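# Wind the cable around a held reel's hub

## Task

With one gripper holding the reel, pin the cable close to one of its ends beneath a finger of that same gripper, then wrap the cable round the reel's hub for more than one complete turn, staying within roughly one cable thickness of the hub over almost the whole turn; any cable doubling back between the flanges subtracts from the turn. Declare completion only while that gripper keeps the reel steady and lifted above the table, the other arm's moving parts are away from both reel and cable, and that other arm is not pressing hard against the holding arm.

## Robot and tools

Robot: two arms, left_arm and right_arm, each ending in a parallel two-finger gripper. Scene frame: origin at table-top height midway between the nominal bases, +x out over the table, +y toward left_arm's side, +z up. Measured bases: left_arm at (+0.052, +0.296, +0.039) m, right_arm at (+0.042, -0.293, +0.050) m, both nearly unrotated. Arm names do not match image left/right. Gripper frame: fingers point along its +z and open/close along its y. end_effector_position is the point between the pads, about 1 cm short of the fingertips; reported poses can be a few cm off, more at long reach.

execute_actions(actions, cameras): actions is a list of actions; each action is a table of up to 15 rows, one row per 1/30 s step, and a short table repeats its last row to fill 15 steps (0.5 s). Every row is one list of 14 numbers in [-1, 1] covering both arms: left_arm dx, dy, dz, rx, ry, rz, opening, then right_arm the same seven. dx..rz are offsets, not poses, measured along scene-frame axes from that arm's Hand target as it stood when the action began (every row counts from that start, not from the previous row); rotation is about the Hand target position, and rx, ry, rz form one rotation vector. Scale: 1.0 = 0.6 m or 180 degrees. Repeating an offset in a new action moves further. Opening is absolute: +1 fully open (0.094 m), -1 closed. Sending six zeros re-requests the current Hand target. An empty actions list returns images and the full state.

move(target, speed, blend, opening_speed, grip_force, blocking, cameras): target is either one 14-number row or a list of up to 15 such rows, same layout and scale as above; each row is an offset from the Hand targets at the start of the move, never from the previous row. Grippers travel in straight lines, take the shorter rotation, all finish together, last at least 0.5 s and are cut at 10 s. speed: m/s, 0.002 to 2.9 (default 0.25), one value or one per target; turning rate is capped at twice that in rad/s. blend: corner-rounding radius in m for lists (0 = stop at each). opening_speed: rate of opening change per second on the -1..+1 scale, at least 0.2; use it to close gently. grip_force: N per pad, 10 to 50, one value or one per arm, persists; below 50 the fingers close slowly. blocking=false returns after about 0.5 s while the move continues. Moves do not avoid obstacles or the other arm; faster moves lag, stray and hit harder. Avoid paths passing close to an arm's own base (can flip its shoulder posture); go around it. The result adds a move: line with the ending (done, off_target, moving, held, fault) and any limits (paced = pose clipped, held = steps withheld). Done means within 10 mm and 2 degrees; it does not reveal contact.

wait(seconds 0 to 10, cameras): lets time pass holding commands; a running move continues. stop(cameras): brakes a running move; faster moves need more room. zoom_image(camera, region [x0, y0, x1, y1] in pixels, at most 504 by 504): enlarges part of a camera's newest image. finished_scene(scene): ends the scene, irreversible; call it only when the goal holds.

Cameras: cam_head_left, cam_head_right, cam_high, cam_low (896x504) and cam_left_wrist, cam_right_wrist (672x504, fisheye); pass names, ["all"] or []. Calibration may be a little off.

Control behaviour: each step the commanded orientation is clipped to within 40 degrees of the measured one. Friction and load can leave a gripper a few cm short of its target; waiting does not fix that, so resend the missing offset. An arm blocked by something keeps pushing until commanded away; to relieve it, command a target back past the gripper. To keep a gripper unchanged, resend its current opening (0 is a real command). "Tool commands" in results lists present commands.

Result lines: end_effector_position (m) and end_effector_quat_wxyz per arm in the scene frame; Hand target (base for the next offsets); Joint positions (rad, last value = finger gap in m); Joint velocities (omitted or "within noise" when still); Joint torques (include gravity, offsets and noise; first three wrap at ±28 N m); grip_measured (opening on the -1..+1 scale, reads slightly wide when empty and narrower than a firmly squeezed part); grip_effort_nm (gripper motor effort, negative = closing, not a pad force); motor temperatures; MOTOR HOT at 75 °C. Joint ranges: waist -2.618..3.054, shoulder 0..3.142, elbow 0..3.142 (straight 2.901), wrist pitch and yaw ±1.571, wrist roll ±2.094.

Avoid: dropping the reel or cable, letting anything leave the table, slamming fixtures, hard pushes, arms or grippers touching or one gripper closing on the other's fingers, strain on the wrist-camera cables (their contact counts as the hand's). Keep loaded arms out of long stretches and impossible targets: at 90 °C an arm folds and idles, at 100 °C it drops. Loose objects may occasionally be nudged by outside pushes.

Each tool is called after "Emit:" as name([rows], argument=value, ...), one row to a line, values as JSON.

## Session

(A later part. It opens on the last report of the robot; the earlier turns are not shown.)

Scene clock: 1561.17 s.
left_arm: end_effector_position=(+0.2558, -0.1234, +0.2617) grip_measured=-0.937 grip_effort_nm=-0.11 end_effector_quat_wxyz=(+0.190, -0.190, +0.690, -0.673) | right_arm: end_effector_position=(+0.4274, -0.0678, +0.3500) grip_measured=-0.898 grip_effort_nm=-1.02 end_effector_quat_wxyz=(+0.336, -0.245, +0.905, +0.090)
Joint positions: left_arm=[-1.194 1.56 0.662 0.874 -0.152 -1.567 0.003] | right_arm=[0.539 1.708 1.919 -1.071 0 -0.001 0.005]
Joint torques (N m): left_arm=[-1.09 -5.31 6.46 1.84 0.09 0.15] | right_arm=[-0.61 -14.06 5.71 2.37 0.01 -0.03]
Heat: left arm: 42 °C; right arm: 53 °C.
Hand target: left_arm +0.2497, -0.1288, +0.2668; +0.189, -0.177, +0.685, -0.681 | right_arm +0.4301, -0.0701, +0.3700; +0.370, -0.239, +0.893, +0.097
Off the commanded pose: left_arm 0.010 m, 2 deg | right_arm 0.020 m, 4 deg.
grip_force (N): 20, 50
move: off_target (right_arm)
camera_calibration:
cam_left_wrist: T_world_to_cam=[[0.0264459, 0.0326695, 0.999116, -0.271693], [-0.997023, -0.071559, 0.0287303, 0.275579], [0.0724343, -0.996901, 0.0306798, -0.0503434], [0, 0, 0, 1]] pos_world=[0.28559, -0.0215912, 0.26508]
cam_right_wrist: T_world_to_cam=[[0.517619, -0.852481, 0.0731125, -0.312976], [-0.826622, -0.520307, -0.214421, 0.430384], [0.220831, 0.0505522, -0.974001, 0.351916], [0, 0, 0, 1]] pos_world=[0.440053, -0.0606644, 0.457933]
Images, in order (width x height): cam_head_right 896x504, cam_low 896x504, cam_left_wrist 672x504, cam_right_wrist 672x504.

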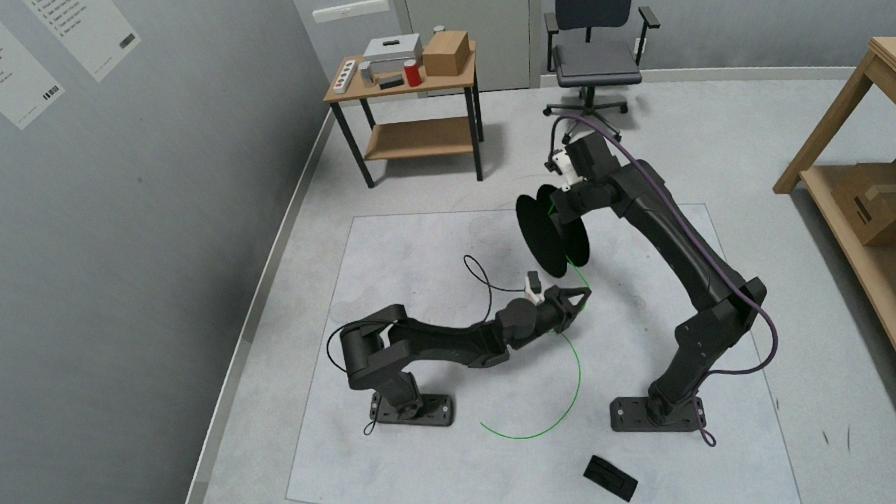

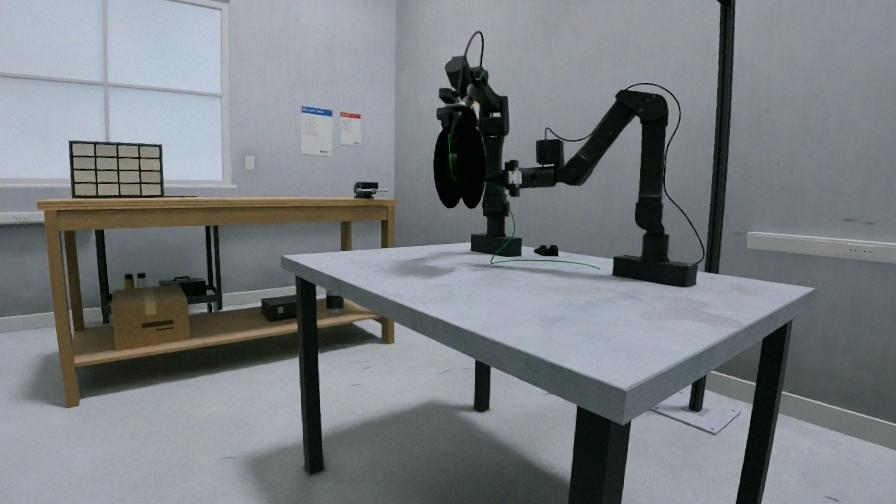

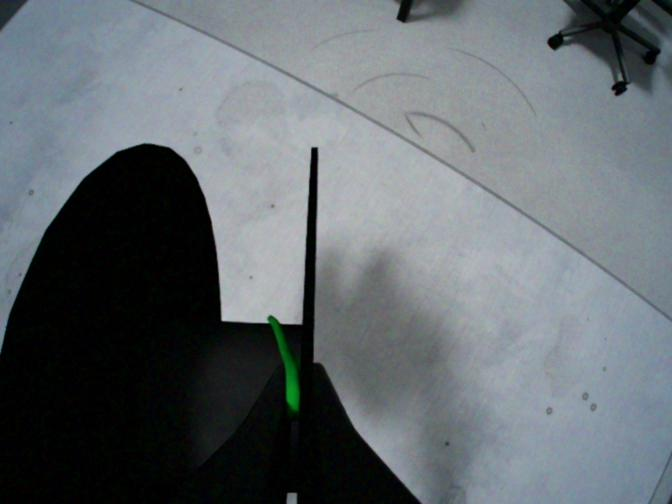

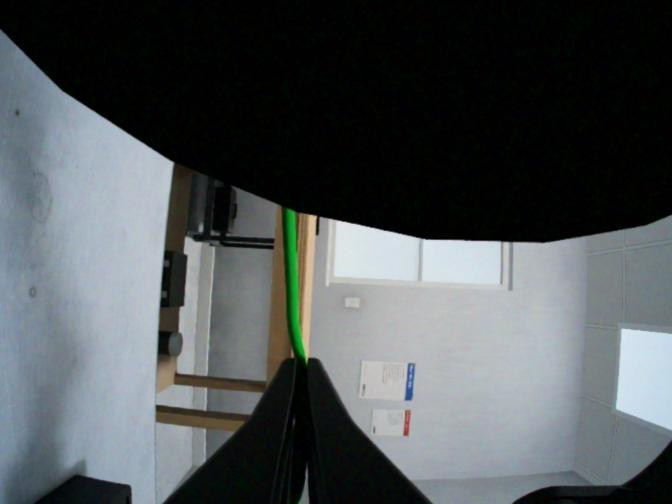

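Emit:
move(target=[-0.0929, -0.0547, 0, 0, 0, 0, -0.939, 0, 0, 0, 0, 0, 0, -1], speed=0.03, cameras=["cam_head_right", "cam_low", "cam_left_wrist", "cam_right_wrist"])

Emit:
zoom_image(camera="cam_low", region=[390, 80, 640, 300])

Scene clock: 1569.97 s.
left_arm: end_effector_position=(+0.2149, -0.1421, +0.2505) grip_measured=-0.937 grip_effort_nm=-0.11 end_effector_quat_wxyz=(+0.217, -0.210, +0.692, -0.656) | right_arm: end_effector_position=(+0.4110, -0.0774, +0.3335) grip_measured=-0.898 grip_effort_nm=-1.02 end_effector_quat_wxyz=(+0.291, -0.249, +0.920, +0.078)
Joint positions: left_arm=[-1.388 1.612 0.688 0.875 -0.416 -1.566 0.003] | right_arm=[0.539 1.708 1.913 -1.164 0 -0.003 0.005]
Joint torques (N m): left_arm=[-2.65 -5.5 8.73 1.79 0.57 0.17] | right_arm=[-0.62 -14.65 6.16 3.11 0.01 -0.02]
Heat: left arm: 41 °C; right arm: 53 °C.
Hand target: left_arm +0.1939, -0.1616, +0.2668; +0.189, -0.177, +0.685, -0.681 | right_arm +0.4301, -0.0701, +0.3700; +0.370, -0.239, +0.893, +0.097
Off the commanded pose: left_arm 0.033 m, 6 deg | right_arm 0.042 m, 10 deg.
grip_force (N): 20, 50
move: off_target (left_arm, right_arm)
camera_calibration:
cam_left_wrist: T_world_to_cam=[[0.0228503, 0.00651486, 0.999718, -0.261828], [-0.989715, -0.141106, 0.0235412, 0.223582], [0.14122, -0.989973, 0.00322353, -0.0725962], [0, 0, 0, 1]] pos_world=[0.237517, -0.0386137, 0.256725]
cam_right_wrist: T_world_to_cam=[[0.524525, -0.84839, 0.0714714, -0.31333], [-0.84033, -0.529371, -0.116672, 0.380628], [0.136818, 0.00113799, -0.990595, 0.376197], [0, 0, 0, 1]] pos_world=[0.432732, -0.0647601, 0.439462]
Images, in order (width x height): cam_head_right 896x504, cam_low 896x504, cam_left_wrist 672x504, cam_right_wrist 672x504.

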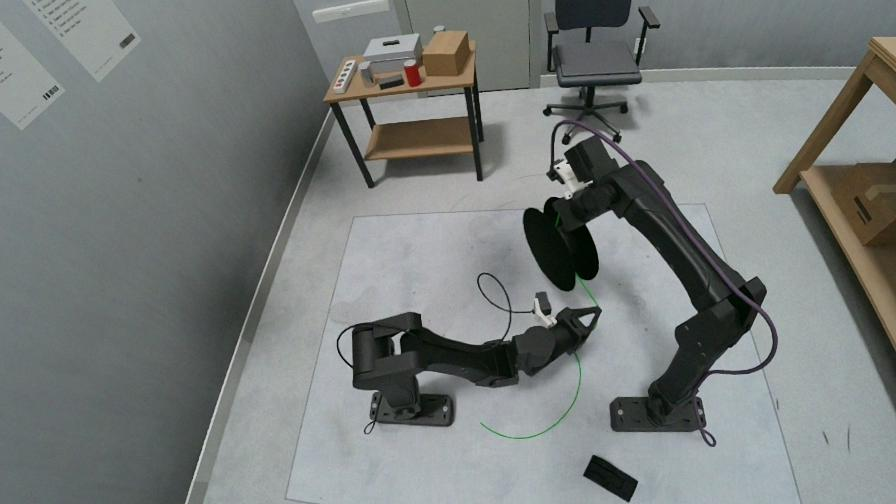

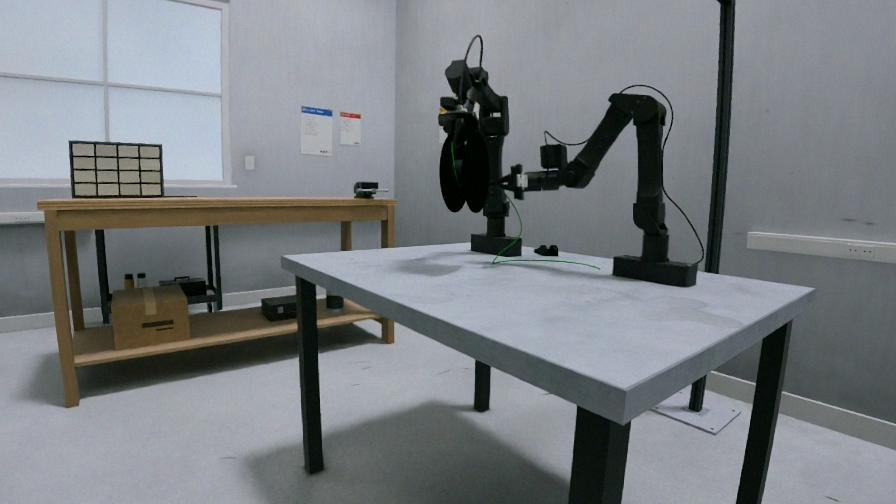

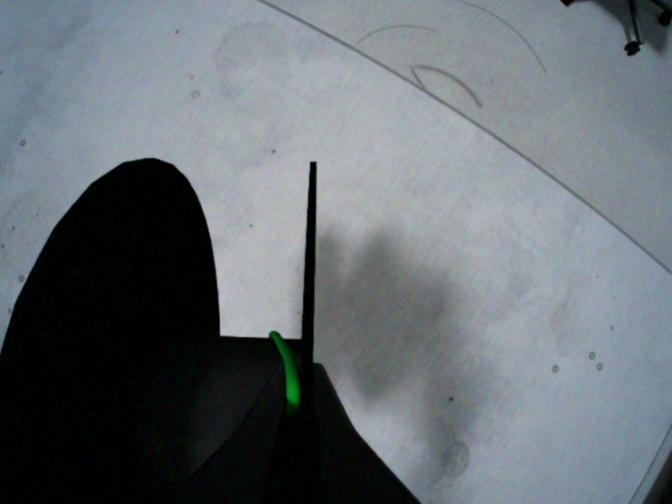

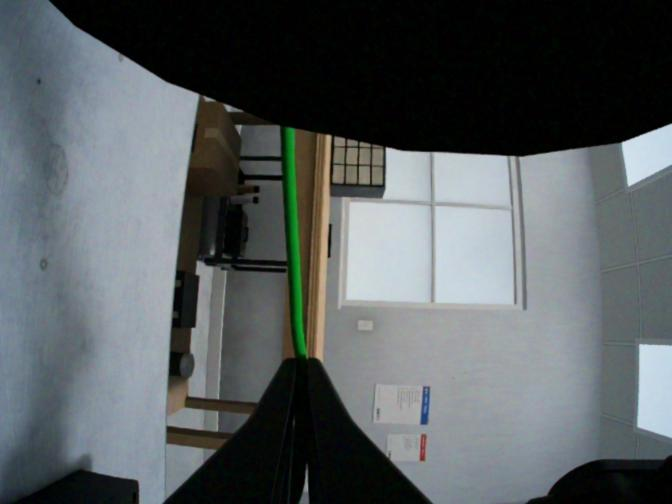

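Scaled by 2.016 from the camera's 896x504 image, which has a finer 1280x720 frame.

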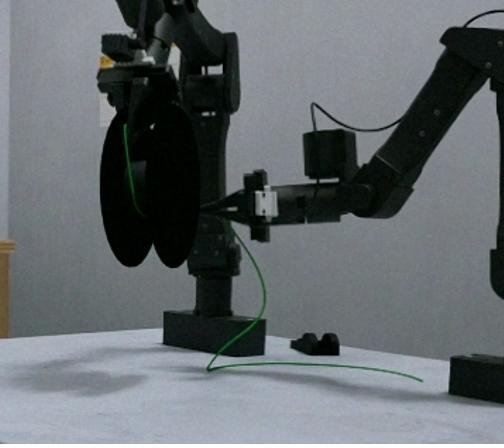

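Emit:
move(target=[0, 0, 0, 0, 0, 0, -0.934, 0, 0, 0, 0, 0, 0, -1], speed=0.03, cameras=["cam_head_right", "cam_low", "cam_left_wrist", "cam_right_wrist"])

Emit:
zoom_image(camera="cam_low", region=[390, 80, 640, 300])

Scene clock: 1572.97 s.
left_arm: end_effector_position=(+0.2149, -0.1421, +0.2505) grip_measured=-0.934 grip_effort_nm=-0.03 end_effector_quat_wxyz=(+0.217, -0.210, +0.692, -0.656) | right_arm: end_effector_position=(+0.4110, -0.0774, +0.3335) grip_measured=-0.898 grip_effort_nm=-1.02 end_effector_quat_wxyz=(+0.291, -0.249, +0.920, +0.078)
Joint positions: left_arm=[-1.388 1.612 0.688 0.875 -0.416 -1.566 0.003] | right_arm=[0.539 1.708 1.913 -1.164 0 -0.003 0.005]
Joint torques (N m): left_arm=[-2.69 -5.61 8.72 1.79 0.59 0.14] | right_arm=[-0.58 -14.67 6.16 3.11 0 -0.02]
Heat: left arm: 41 °C; right arm: 54 °C.
Hand target: left_arm +0.1940, -0.1616, +0.2668; +0.189, -0.177, +0.685, -0.681 | right_arm +0.4301, -0.0701, +0.3700; +0.370, -0.239, +0.893, +0.097
Off the commanded pose: left_arm 0.033 m, 6 deg | right_arm 0.042 m, 10 deg.
grip_force (N): 20, 50
move: off_target (left_arm, right_arm)
camera_calibration:
cam_left_wrist: T_world_to_cam=[[0.0228503, 0.00651486, 0.999718, -0.261828], [-0.989715, -0.141106, 0.0235412, 0.223582], [0.14122, -0.989973, 0.00322353, -0.0725962], [0, 0, 0, 1]] pos_world=[0.237517, -0.0386137, 0.256725]
cam_right_wrist: T_world_to_cam=[[0.524525, -0.84839, 0.0714714, -0.31333], [-0.84033, -0.529371, -0.116672, 0.380628], [0.136818, 0.00113799, -0.990595, 0.376197], [0, 0, 0, 1]] pos_world=[0.432732, -0.0647601, 0.439462]
Images, in order (width x height): cam_head_right 896x504, cam_low 896x504, cam_left_wrist 672x504, cam_right_wrist 672x504.

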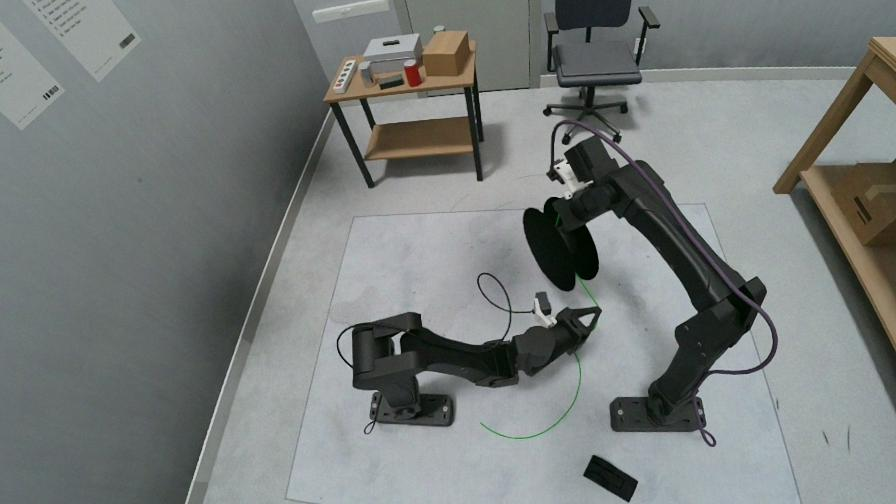

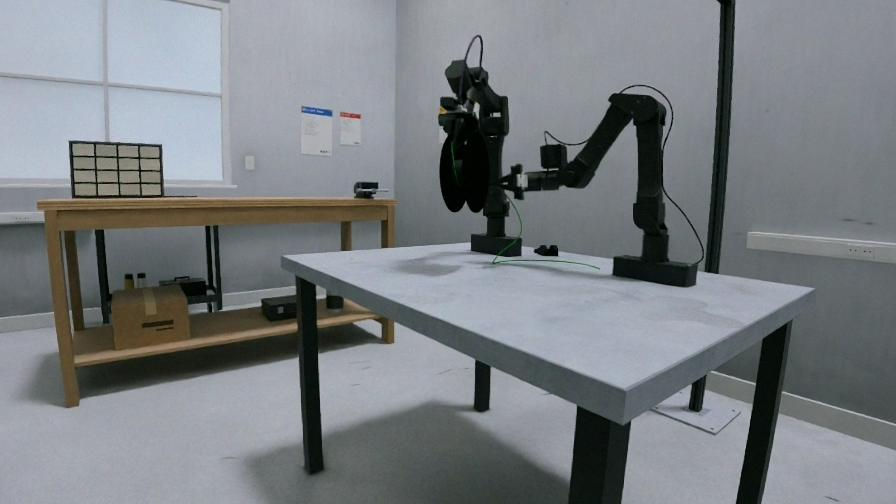

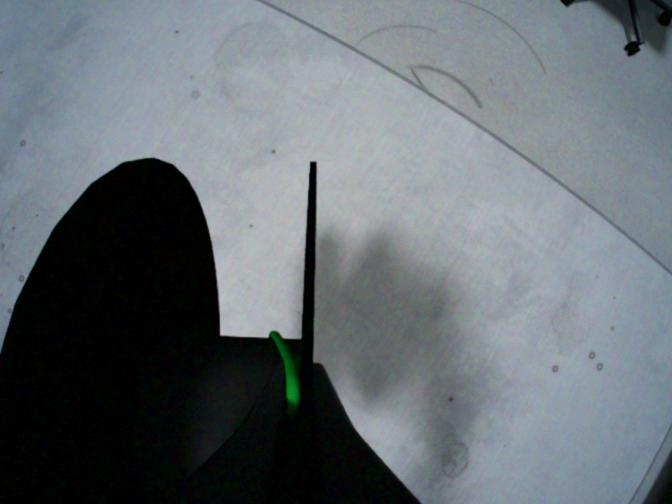

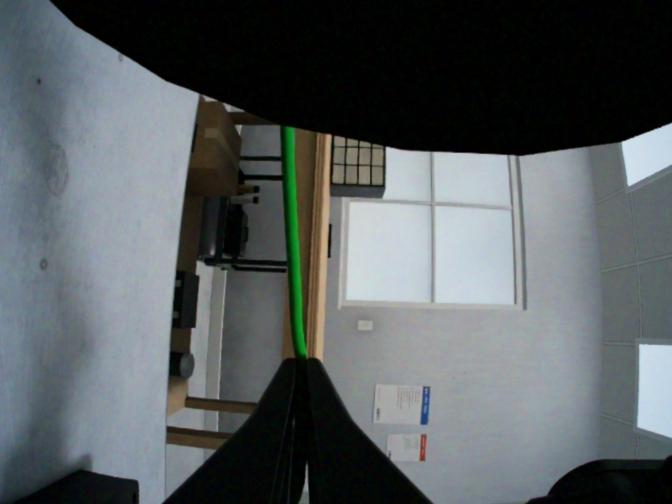

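Scaled by 2.016 from the camera's 896x504 image, which has a finer 1280x720 frame.

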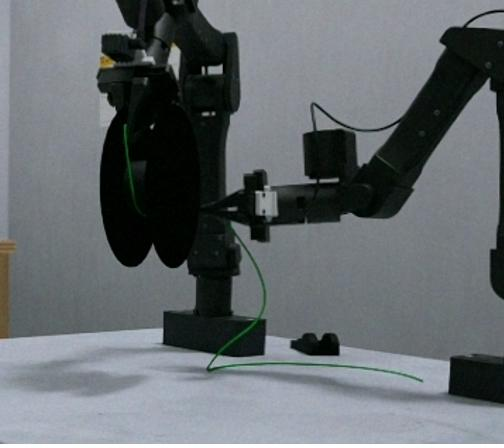

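Emit:
move(target=[0, 0, 0, 0, 0, 0, -0.934, 0.02, 0.007, 0.025, 0, 0, 0, -1], speed=0.05, cameras=["cam_right_wrist", "cam_low"])

Emit:
zoom_image(camera="cam_low", region=[390, 80, 640, 300])

Scene clock: 1579.00 s.
left_arm: end_effector_position=(+0.2149, -0.1427, +0.2547) grip_measured=-0.934 grip_effort_nm=-0.03 end_effector_quat_wxyz=(+0.218, -0.212, +0.686, -0.660) | right_arm: end_effector_position=(+0.4088, -0.0794, +0.3579) grip_measured=-0.898 grip_effort_nm=-1.02 end_effector_quat_wxyz=(+0.302, -0.250, +0.916, +0.082)
Joint positions: left_arm=[-1.392 1.612 0.693 0.883 -0.424 -1.566 0.003] | right_arm=[0.536 1.722 2.023 -1.236 -0.004 -0.008 0.005]
Joint torques (N m): left_arm=[-2.35 -5.49 8.35 1.74 0.66 0.14] | right_arm=[-0.99 -8.43 9.21 3.16 -0.01 -0.02]
Motor temperatures (°C): left_arm=[29 34 41 41 27 28 30] | right_arm=[30 54 37 47 27 26 35]
Heat: left arm: 41 °C; right arm: 54 °C.
Hand target: left_arm +0.1940, -0.1616, +0.2669; +0.189, -0.177, +0.685, -0.681 | right_arm +0.4422, -0.0660, +0.3849; +0.370, -0.239, +0.893, +0.097
Off the commanded pose: left_arm 0.031 m, 6 deg | right_arm 0.045 m, 9 deg.
grip_force (N): 20, 50
move: off_target (left_arm, right_arm)
camera_calibration:
cam_right_wrist: T_world_to_cam=[[0.52609, -0.847361, 0.0721695, -0.316488], [-0.835612, -0.530831, -0.141316, 0.387295], [0.158055, 0.0140391, -0.98733, 0.391925], [0, 0, 0, 1]] pos_world=[0.428183, -0.0680935, 0.464531]
Images, in order (width x height): cam_low 896x504, cam_right_wrist 672x504.

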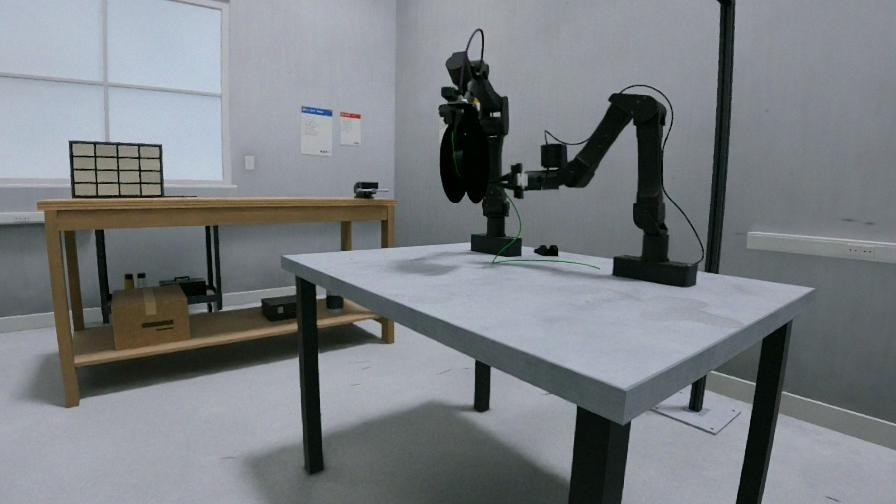

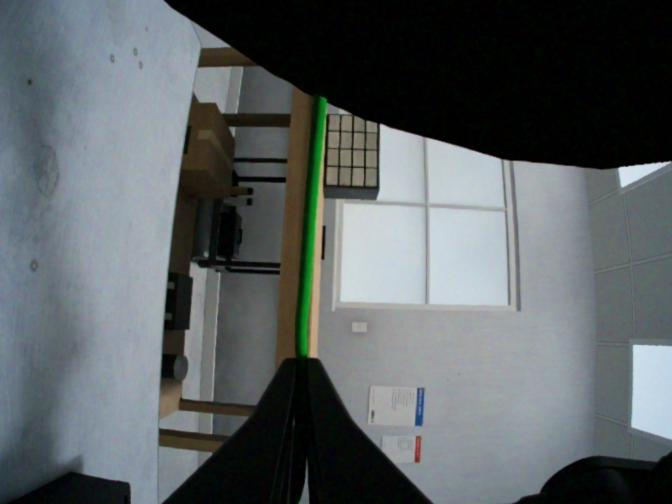

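Scaled by 2.016 from the camera's 896x504 image, which has a finer 1280x720 frame.

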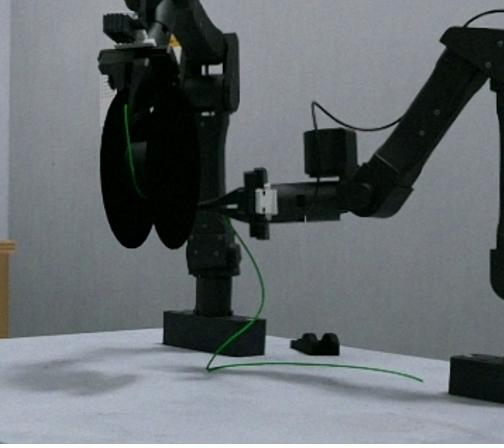

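Emit:
move(target=[0, 0, 0, 0, 0, 0, -0.9, 0, 0, 0, 0, 0, 0, -1], speed=0.05, cameras=["cam_right_wrist", "cam_low"])

Emit:
zoom_image(camera="cam_right_wrist", region=[200, 50, 420, 504])

Scene clock: 1584.63 s.
left_arm: end_effector_position=(+0.1968, -0.1533, +0.2543) grip_measured=-0.903 grip_effort_nm=0.12 end_effector_quat_wxyz=(+0.191, -0.185, +0.695, -0.668) | right_arm: end_effector_position=(+0.4288, -0.0694, +0.3743) grip_measured=-0.898 grip_effort_nm=-1.02 end_effector_quat_wxyz=(+0.347, -0.245, +0.901, +0.093)
Joint positions: left_arm=[-1.412 1.618 0.698 0.883 -0.364 -1.566 0.005] | right_arm=[0.533 1.737 2.045 -1.144 -0.004 -0.008 0.005]
Joint torques (N m): left_arm=[-0.5 -5.63 8.39 1.78 0.05 0.14] | right_arm=[-0.72 -8.69 8.54 2.32 -0.01 -0.02]
Heat: left arm: 42 °C; right arm: 53 °C.
Hand target: left_arm +0.1938, -0.1617, +0.2670; +0.189, -0.177, +0.685, -0.681 | right_arm +0.4421, -0.0659, +0.3849; +0.370, -0.239, +0.893, +0.097
Off the commanded pose: left_arm 0.015 m, 2 deg | right_arm 0.017 m, 3 deg.
grip_force (N): 20, 50
move: off_target (left_arm, right_arm)
camera_calibration:
cam_right_wrist: T_world_to_cam=[[0.517322, -0.852478, 0.075222, -0.317441], [-0.820933, -0.519161, -0.237783, 0.442217], [0.241757, 0.061258, -0.968401, 0.364999], [0, 0, 0, 1]] pos_world=[0.439008, -0.0633889, 0.482496]
Images, in order (width x height): cam_low 896x504, cam_right_wrist 672x504.

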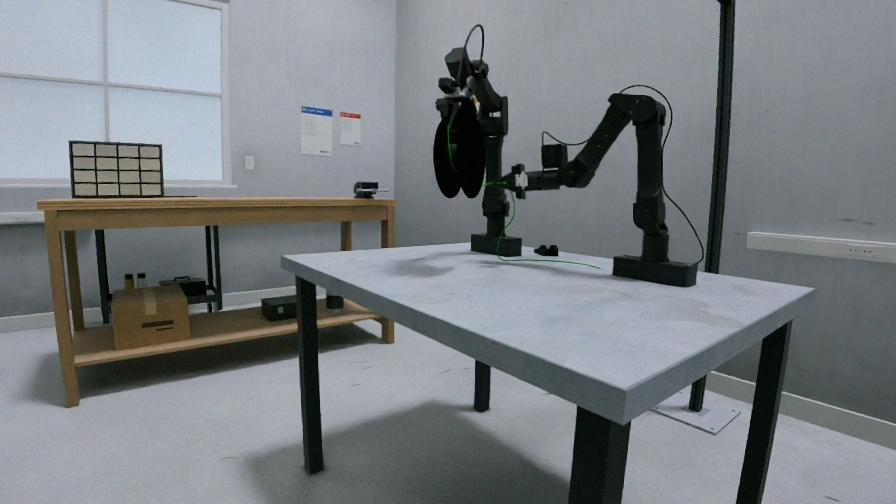

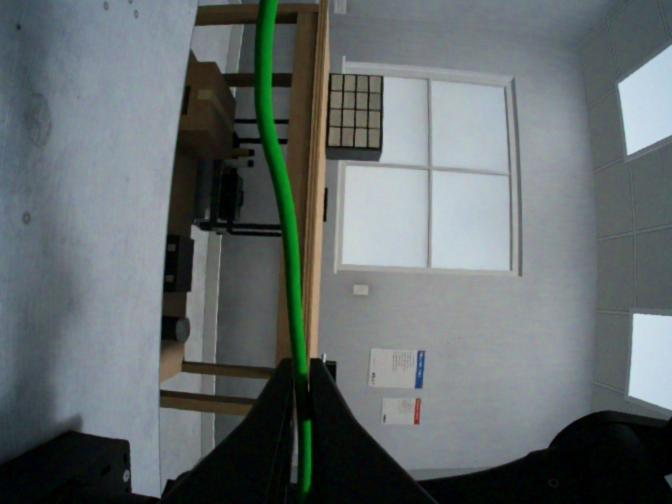

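Scaled by 1.110 from the camera's 672x504 image, which has a finer 960x720 frame.

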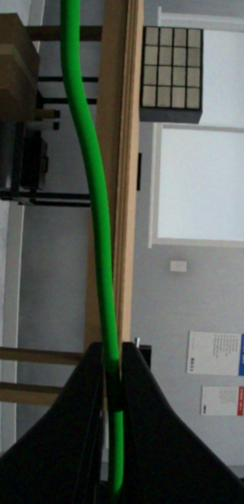

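Emit:
move(target=[-0.0722, -0.0417, 0, 0, 0, 0, -0.9, 0, 0, 0, 0, 0, 0, -1], speed=0.05, cameras=["cam_right_wrist", "cam_low", "cam_head_right"])

Emit:
zoom_image(camera="cam_head_right", region=[400, 120, 700, 440])

Scene clock: 1600.23 s.
left_arm: end_effector_position=(+0.1517, -0.1807, +0.2572) grip_measured=-0.903 grip_effort_nm=0.12 end_effector_quat_wxyz=(+0.185, -0.177, +0.693, -0.674) | right_arm: end_effector_position=(+0.4288, -0.0694, +0.3743) grip_measured=-0.898 grip_effort_nm=-1.02 end_effector_quat_wxyz=(+0.347, -0.245, +0.901, +0.093)
Joint positions: left_arm=[-1.556 1.691 0.782 0.883 -0.488 -1.566 0.005] | right_arm=[0.533 1.737 2.045 -1.144 -0.004 -0.008 0.005]
Joint torques (N m): left_arm=[-0.53 -6.2 8.31 1.6 -0.1 0.11] | right_arm=[-0.73 -8.68 8.53 2.32 -0.02 -0.01]
Heat: left arm: 42 °C; right arm: 50 °C.
Hand target: left_arm +0.1506, -0.1866, +0.2668; +0.189, -0.177, +0.685, -0.681 | right_arm +0.4421, -0.0659, +0.3849; +0.370, -0.239, +0.893, +0.097
Off the commanded pose: left_arm 0.012 m, 1 deg | right_arm 0.017 m, 3 deg.
grip_force (N): 20, 50
move: off_target (left_arm, right_arm)
camera_calibration:
cam_right_wrist: T_world_to_cam=[[0.517322, -0.852478, 0.075222, -0.317441], [-0.820933, -0.519161, -0.237783, 0.442217], [0.241757, 0.061258, -0.968401, 0.364999], [0, 0, 0, 1]] pos_world=[0.439008, -0.0633889, 0.482496]
Images, in order (width x height): cam_head_right 896x504, cam_low 896x504, cam_right_wrist 672x504.

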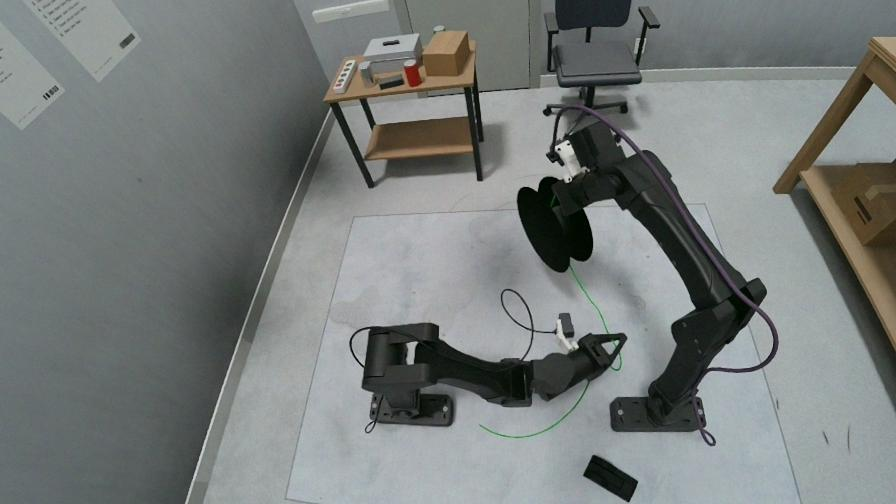

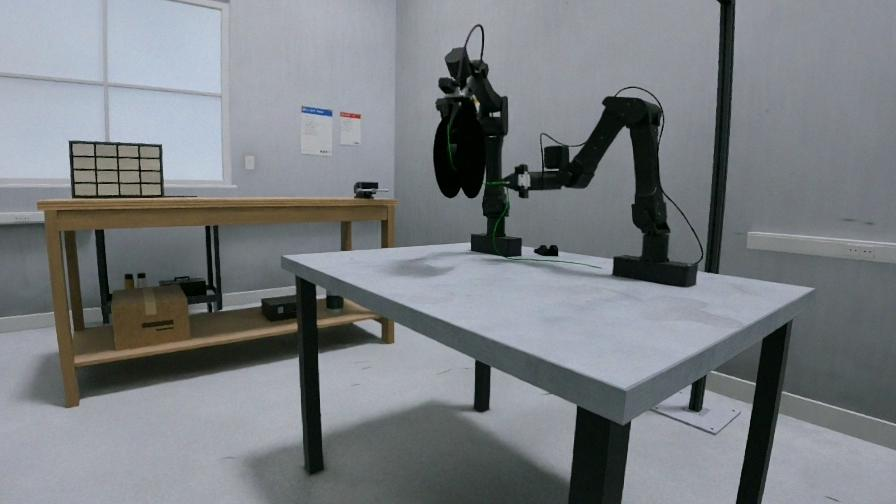

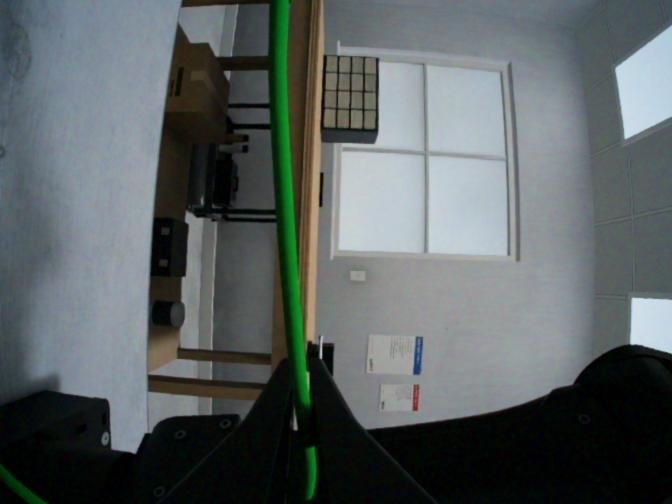

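Scaled by 1.575 from the camera's 896x504 image, which has a finer 1280x720 frame.

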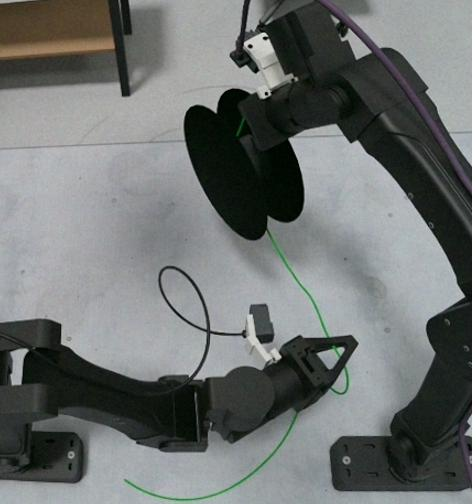

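Emit:
move([
  [0, 0, 0, 0, 0, 0, -0.948, 0, 0, 0, 0, 0, 0, -1],
  [0.133, 0.0843, 0.207, -0.0528, 0.0914, 0, -0.948, 0, 0, 0, 0, 0, 0, -1],
  [0.199, 0.189, 0.317, -0.0778, 0.1347, 0, -0.948, 0, 0, 0, 0, 0, 0, -1],
], speed=0.1, blend=[0, 0.03, 0], cameras=["cam_right_wrist", "cam_low", "cam_head_right"])

Emit:
zoom_image(camera="cam_head_right", region=[400, 120, 700, 440])

Emit:
zoom_image(camera="cam_low", region=[390, 80, 640, 300])

Scene clock: 1617.77 s.
left_arm: end_effector_position=(+0.2734, -0.0801, +0.4301) grip_measured=-0.945 grip_effort_nm=-0.16 end_effector_quat_wxyz=(+0.020, -0.347, +0.639, -0.686) | right_arm: end_effector_position=(+0.4292, -0.0692, +0.3747) grip_measured=-0.898 grip_effort_nm=-1.02 end_effector_quat_wxyz=(+0.348, -0.245, +0.900, +0.093)
Joint positions: left_arm=[-1.053 1.249 1.153 0.038 0.007 -2.038 0.003] | right_arm=[0.533 1.737 2.045 -1.141 -0.004 -0.008 0.005]
Joint torques (N m): left_arm=[0.4 -6.11 9.8 1.65 0.09 -0.02] | right_arm=[-0.72 -8.66 8.55 2.29 -0.01 -0.01]
Motor temperatures (°C): left_arm=[29 34 42 41 27 28 30] | right_arm=[30 49 42 47 27 26 35]
Heat: left arm: 42 °C; right arm: 49 °C.
Hand target: left_arm +0.2700, -0.0732, +0.4570; +0.018, -0.337, +0.622, -0.707 | right_arm +0.4421, -0.0659, +0.3849; +0.370, -0.239, +0.893, +0.097
Off the commanded pose: left_arm 0.028 m, 3 deg | right_arm 0.017 m, 3 deg.
grip_force (N): 20, 50
move: off_target (left_arm, right_arm)
camera_calibration:
cam_right_wrist: T_world_to_cam=[[0.517166, -0.852569, 0.0752692, -0.317449], [-0.820466, -0.518881, -0.239995, 0.443404], [0.243668, 0.0623616, -0.967852, 0.364295], [0, 0, 0, 1]] pos_world=[0.439204, -0.0632911, 0.482892]
Images, in order (width x height): cam_head_right 896x504, cam_low 896x504, cam_right_wrist 672x504.

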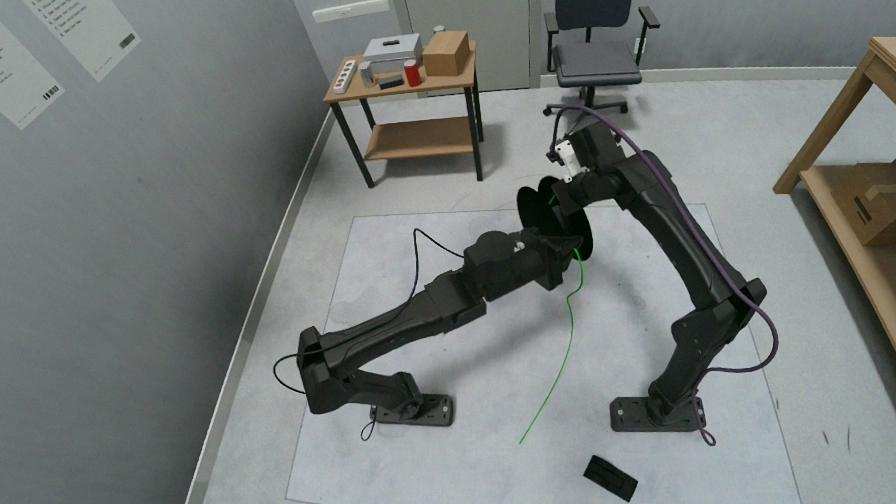

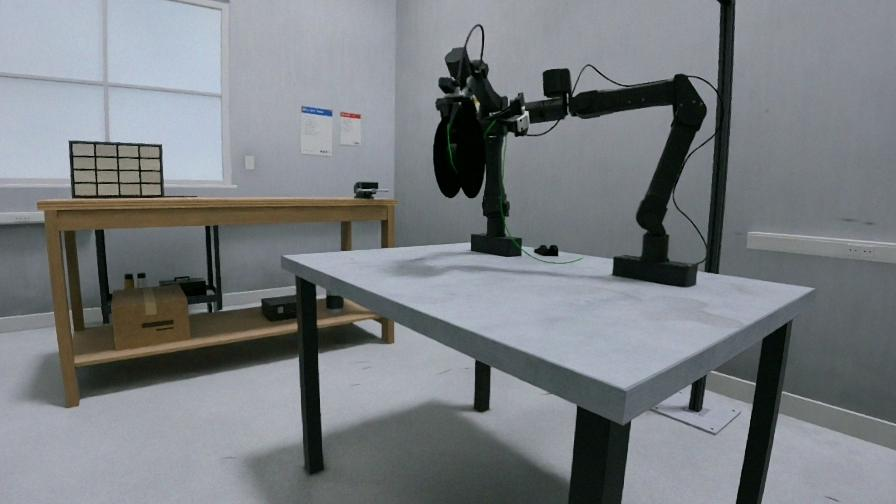

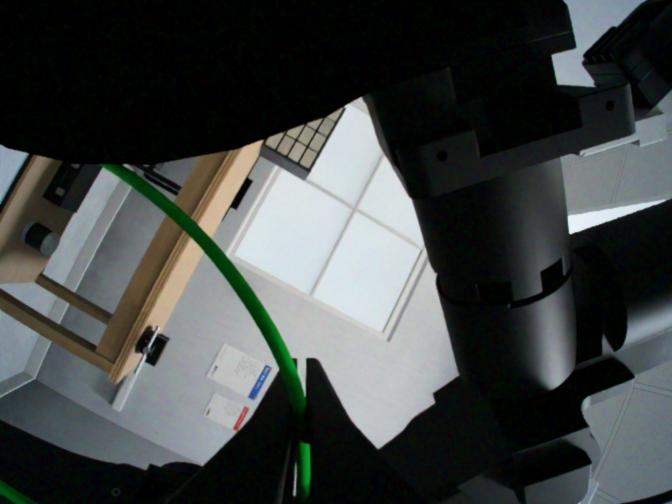

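Scaled by 1.575 from the camera's 896x504 image, which has a finer 1280x720 frame.

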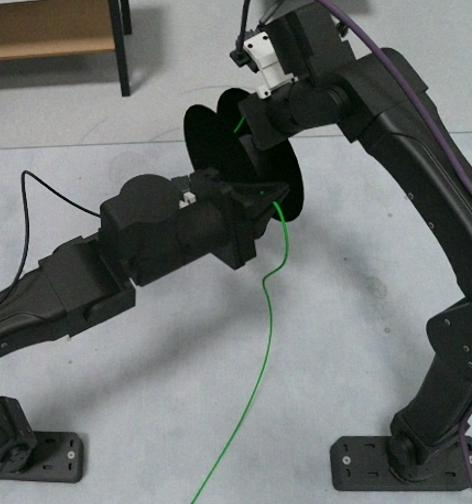

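Scaled by 2.016 from the camera's 896x504 image, which has a finer 1280x720 frame.

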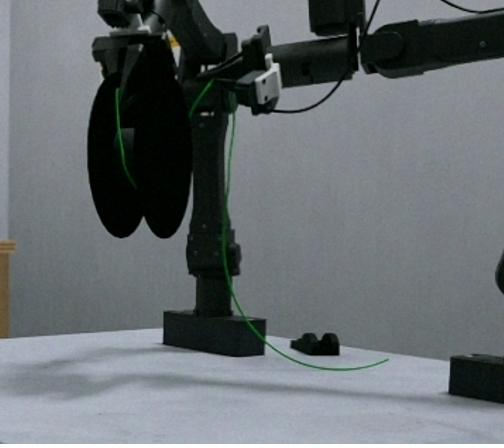

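Emit:
move([
  [-0.015, 0.067, 0.012, 0, 0, 0, -0.948, 0, 0, 0, 0, 0, 0, -1],
  [0.1017, 0.1337, 0.02, 0, 0, 0, -0.948, 0, 0, 0, 0, 0, 0, -1],
], speed=0.08, blend=[0.02, 0], cameras=["cam_right_wrist", "cam_low", "cam_head_right", "cam_left_wrist"])

Emit:
zoom_image(camera="cam_head_right", region=[400, 100, 700, 320])

Emit:
zoom_image(camera="cam_low", region=[390, 80, 640, 300])

Scene clock: 1628.17 s.
left_arm: end_effector_position=(+0.3315, +0.0062, +0.4479) grip_measured=-0.945 grip_effort_nm=-0.16 end_effector_quat_wxyz=(+0.013, -0.352, +0.632, -0.690) | right_arm: end_effector_position=(+0.4294, -0.0691, +0.3748) grip_measured=-0.898 grip_effort_nm=-1.02 end_effector_quat_wxyz=(+0.348, -0.244, +0.900, +0.093)
Joint positions: left_arm=[-0.636 1.167 1.166 -0.05 0.423 -2.039 0.003] | right_arm=[0.533 1.737 2.045 -1.14 -0.004 -0.008 0.005]
Joint torques (N m): left_arm=[0.5 -3.21 9.99 1.73 0.12 -0.01] | right_arm=[-0.7 -8.66 8.53 2.28 -0.01 -0.01]
Heat: left arm: 42 °C; right arm: 48 °C.
Hand target: left_arm +0.3311, +0.0070, +0.4691; +0.019, -0.337, +0.622, -0.707 | right_arm +0.4421, -0.0659, +0.3849; +0.370, -0.239, +0.893, +0.097
Off the commanded pose: left_arm 0.021 m, 3 deg | right_arm 0.016 m, 3 deg.
grip_force (N): 20, 50
move: off_target (left_arm, right_arm)
camera_calibration:
cam_left_wrist: T_world_to_cam=[[0.44274, 0.253644, 0.860026, -0.541054], [-0.887358, -0.013785, 0.460876, 0.124585], [0.128754, -0.967199, 0.21897, -0.0355531], [0, 0, 0, 1]] pos_world=[0.354676, 0.104566, 0.415688]
cam_right_wrist: T_world_to_cam=[[0.517085, -0.85261, 0.075363, -0.31745], [-0.820219, -0.518754, -0.241115, 0.444047], [0.244671, 0.0628627, -0.967566, 0.364006], [0, 0, 0, 1]] pos_world=[0.439302, -0.0631922, 0.483191]
Images, in order (width x height): cam_head_right 896x504, cam_low 896x504, cam_left_wrist 672x504, cam_right_wrist 672x504.

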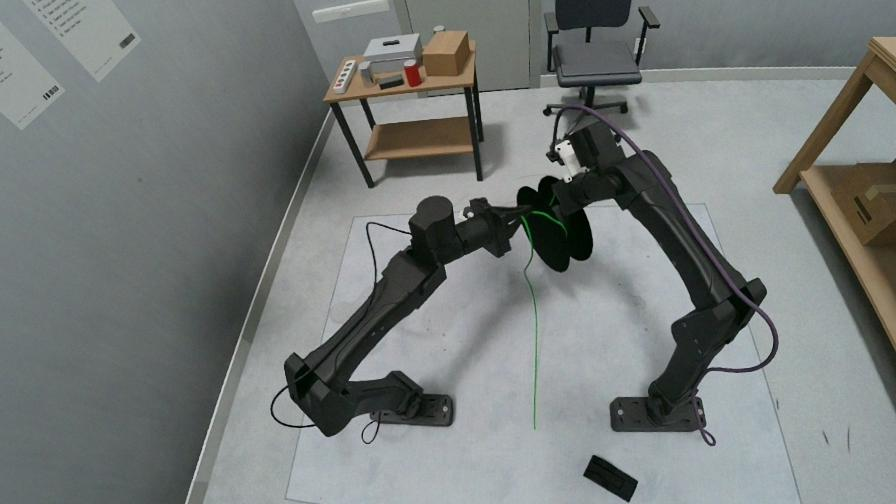

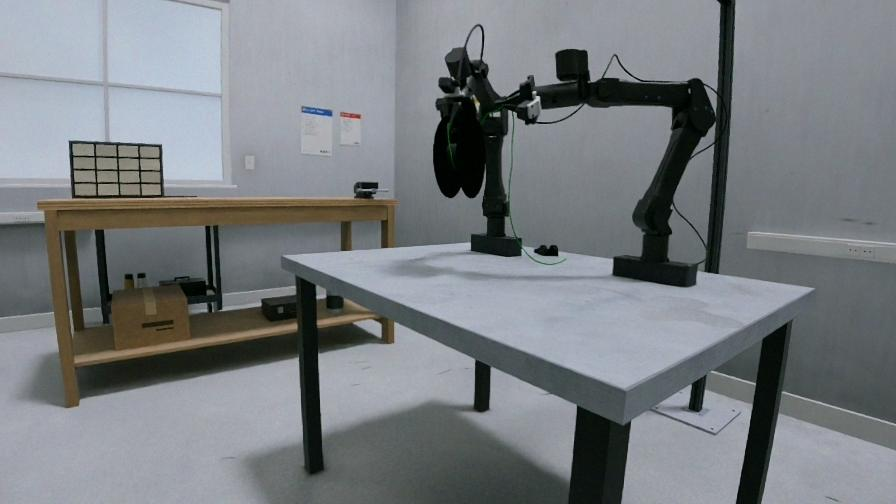

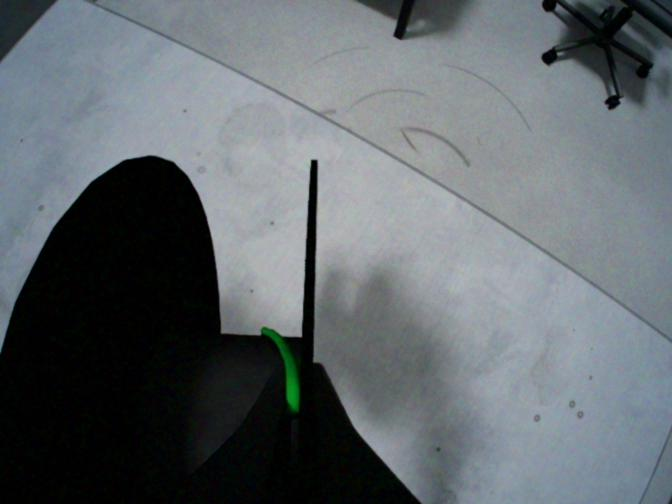

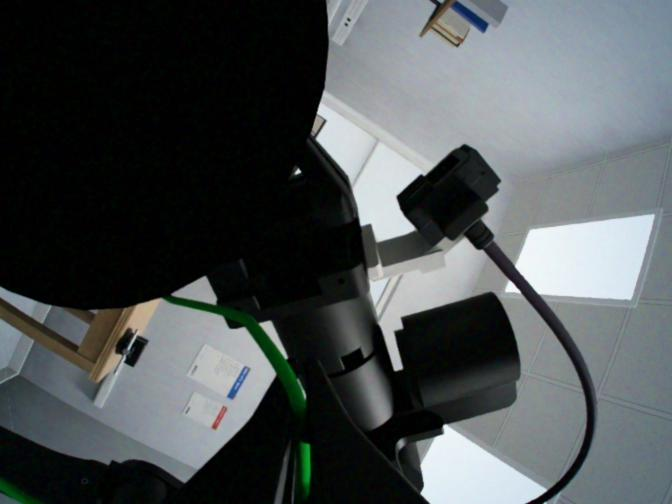

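Scaled by 1.680 from the camera's 896x504 image, which has a finer 1280x720 frame.

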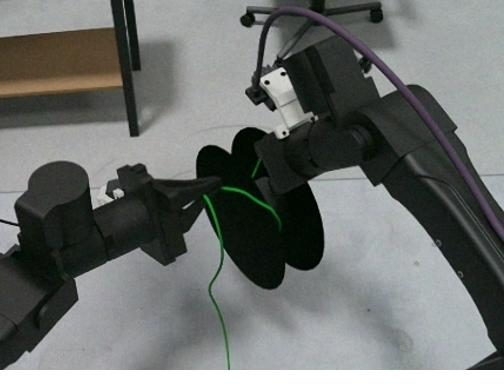

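Scaled by 2.016 from the camera's 896x504 image, which has a finer 1280x720 frame.

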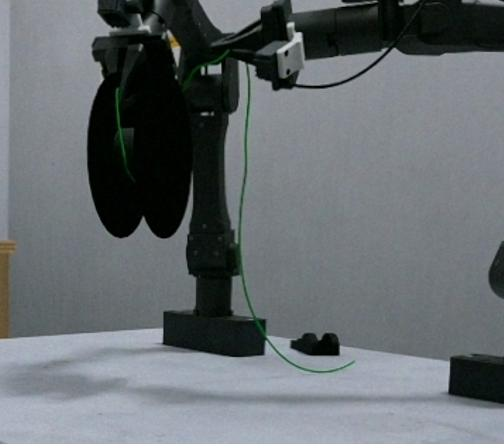

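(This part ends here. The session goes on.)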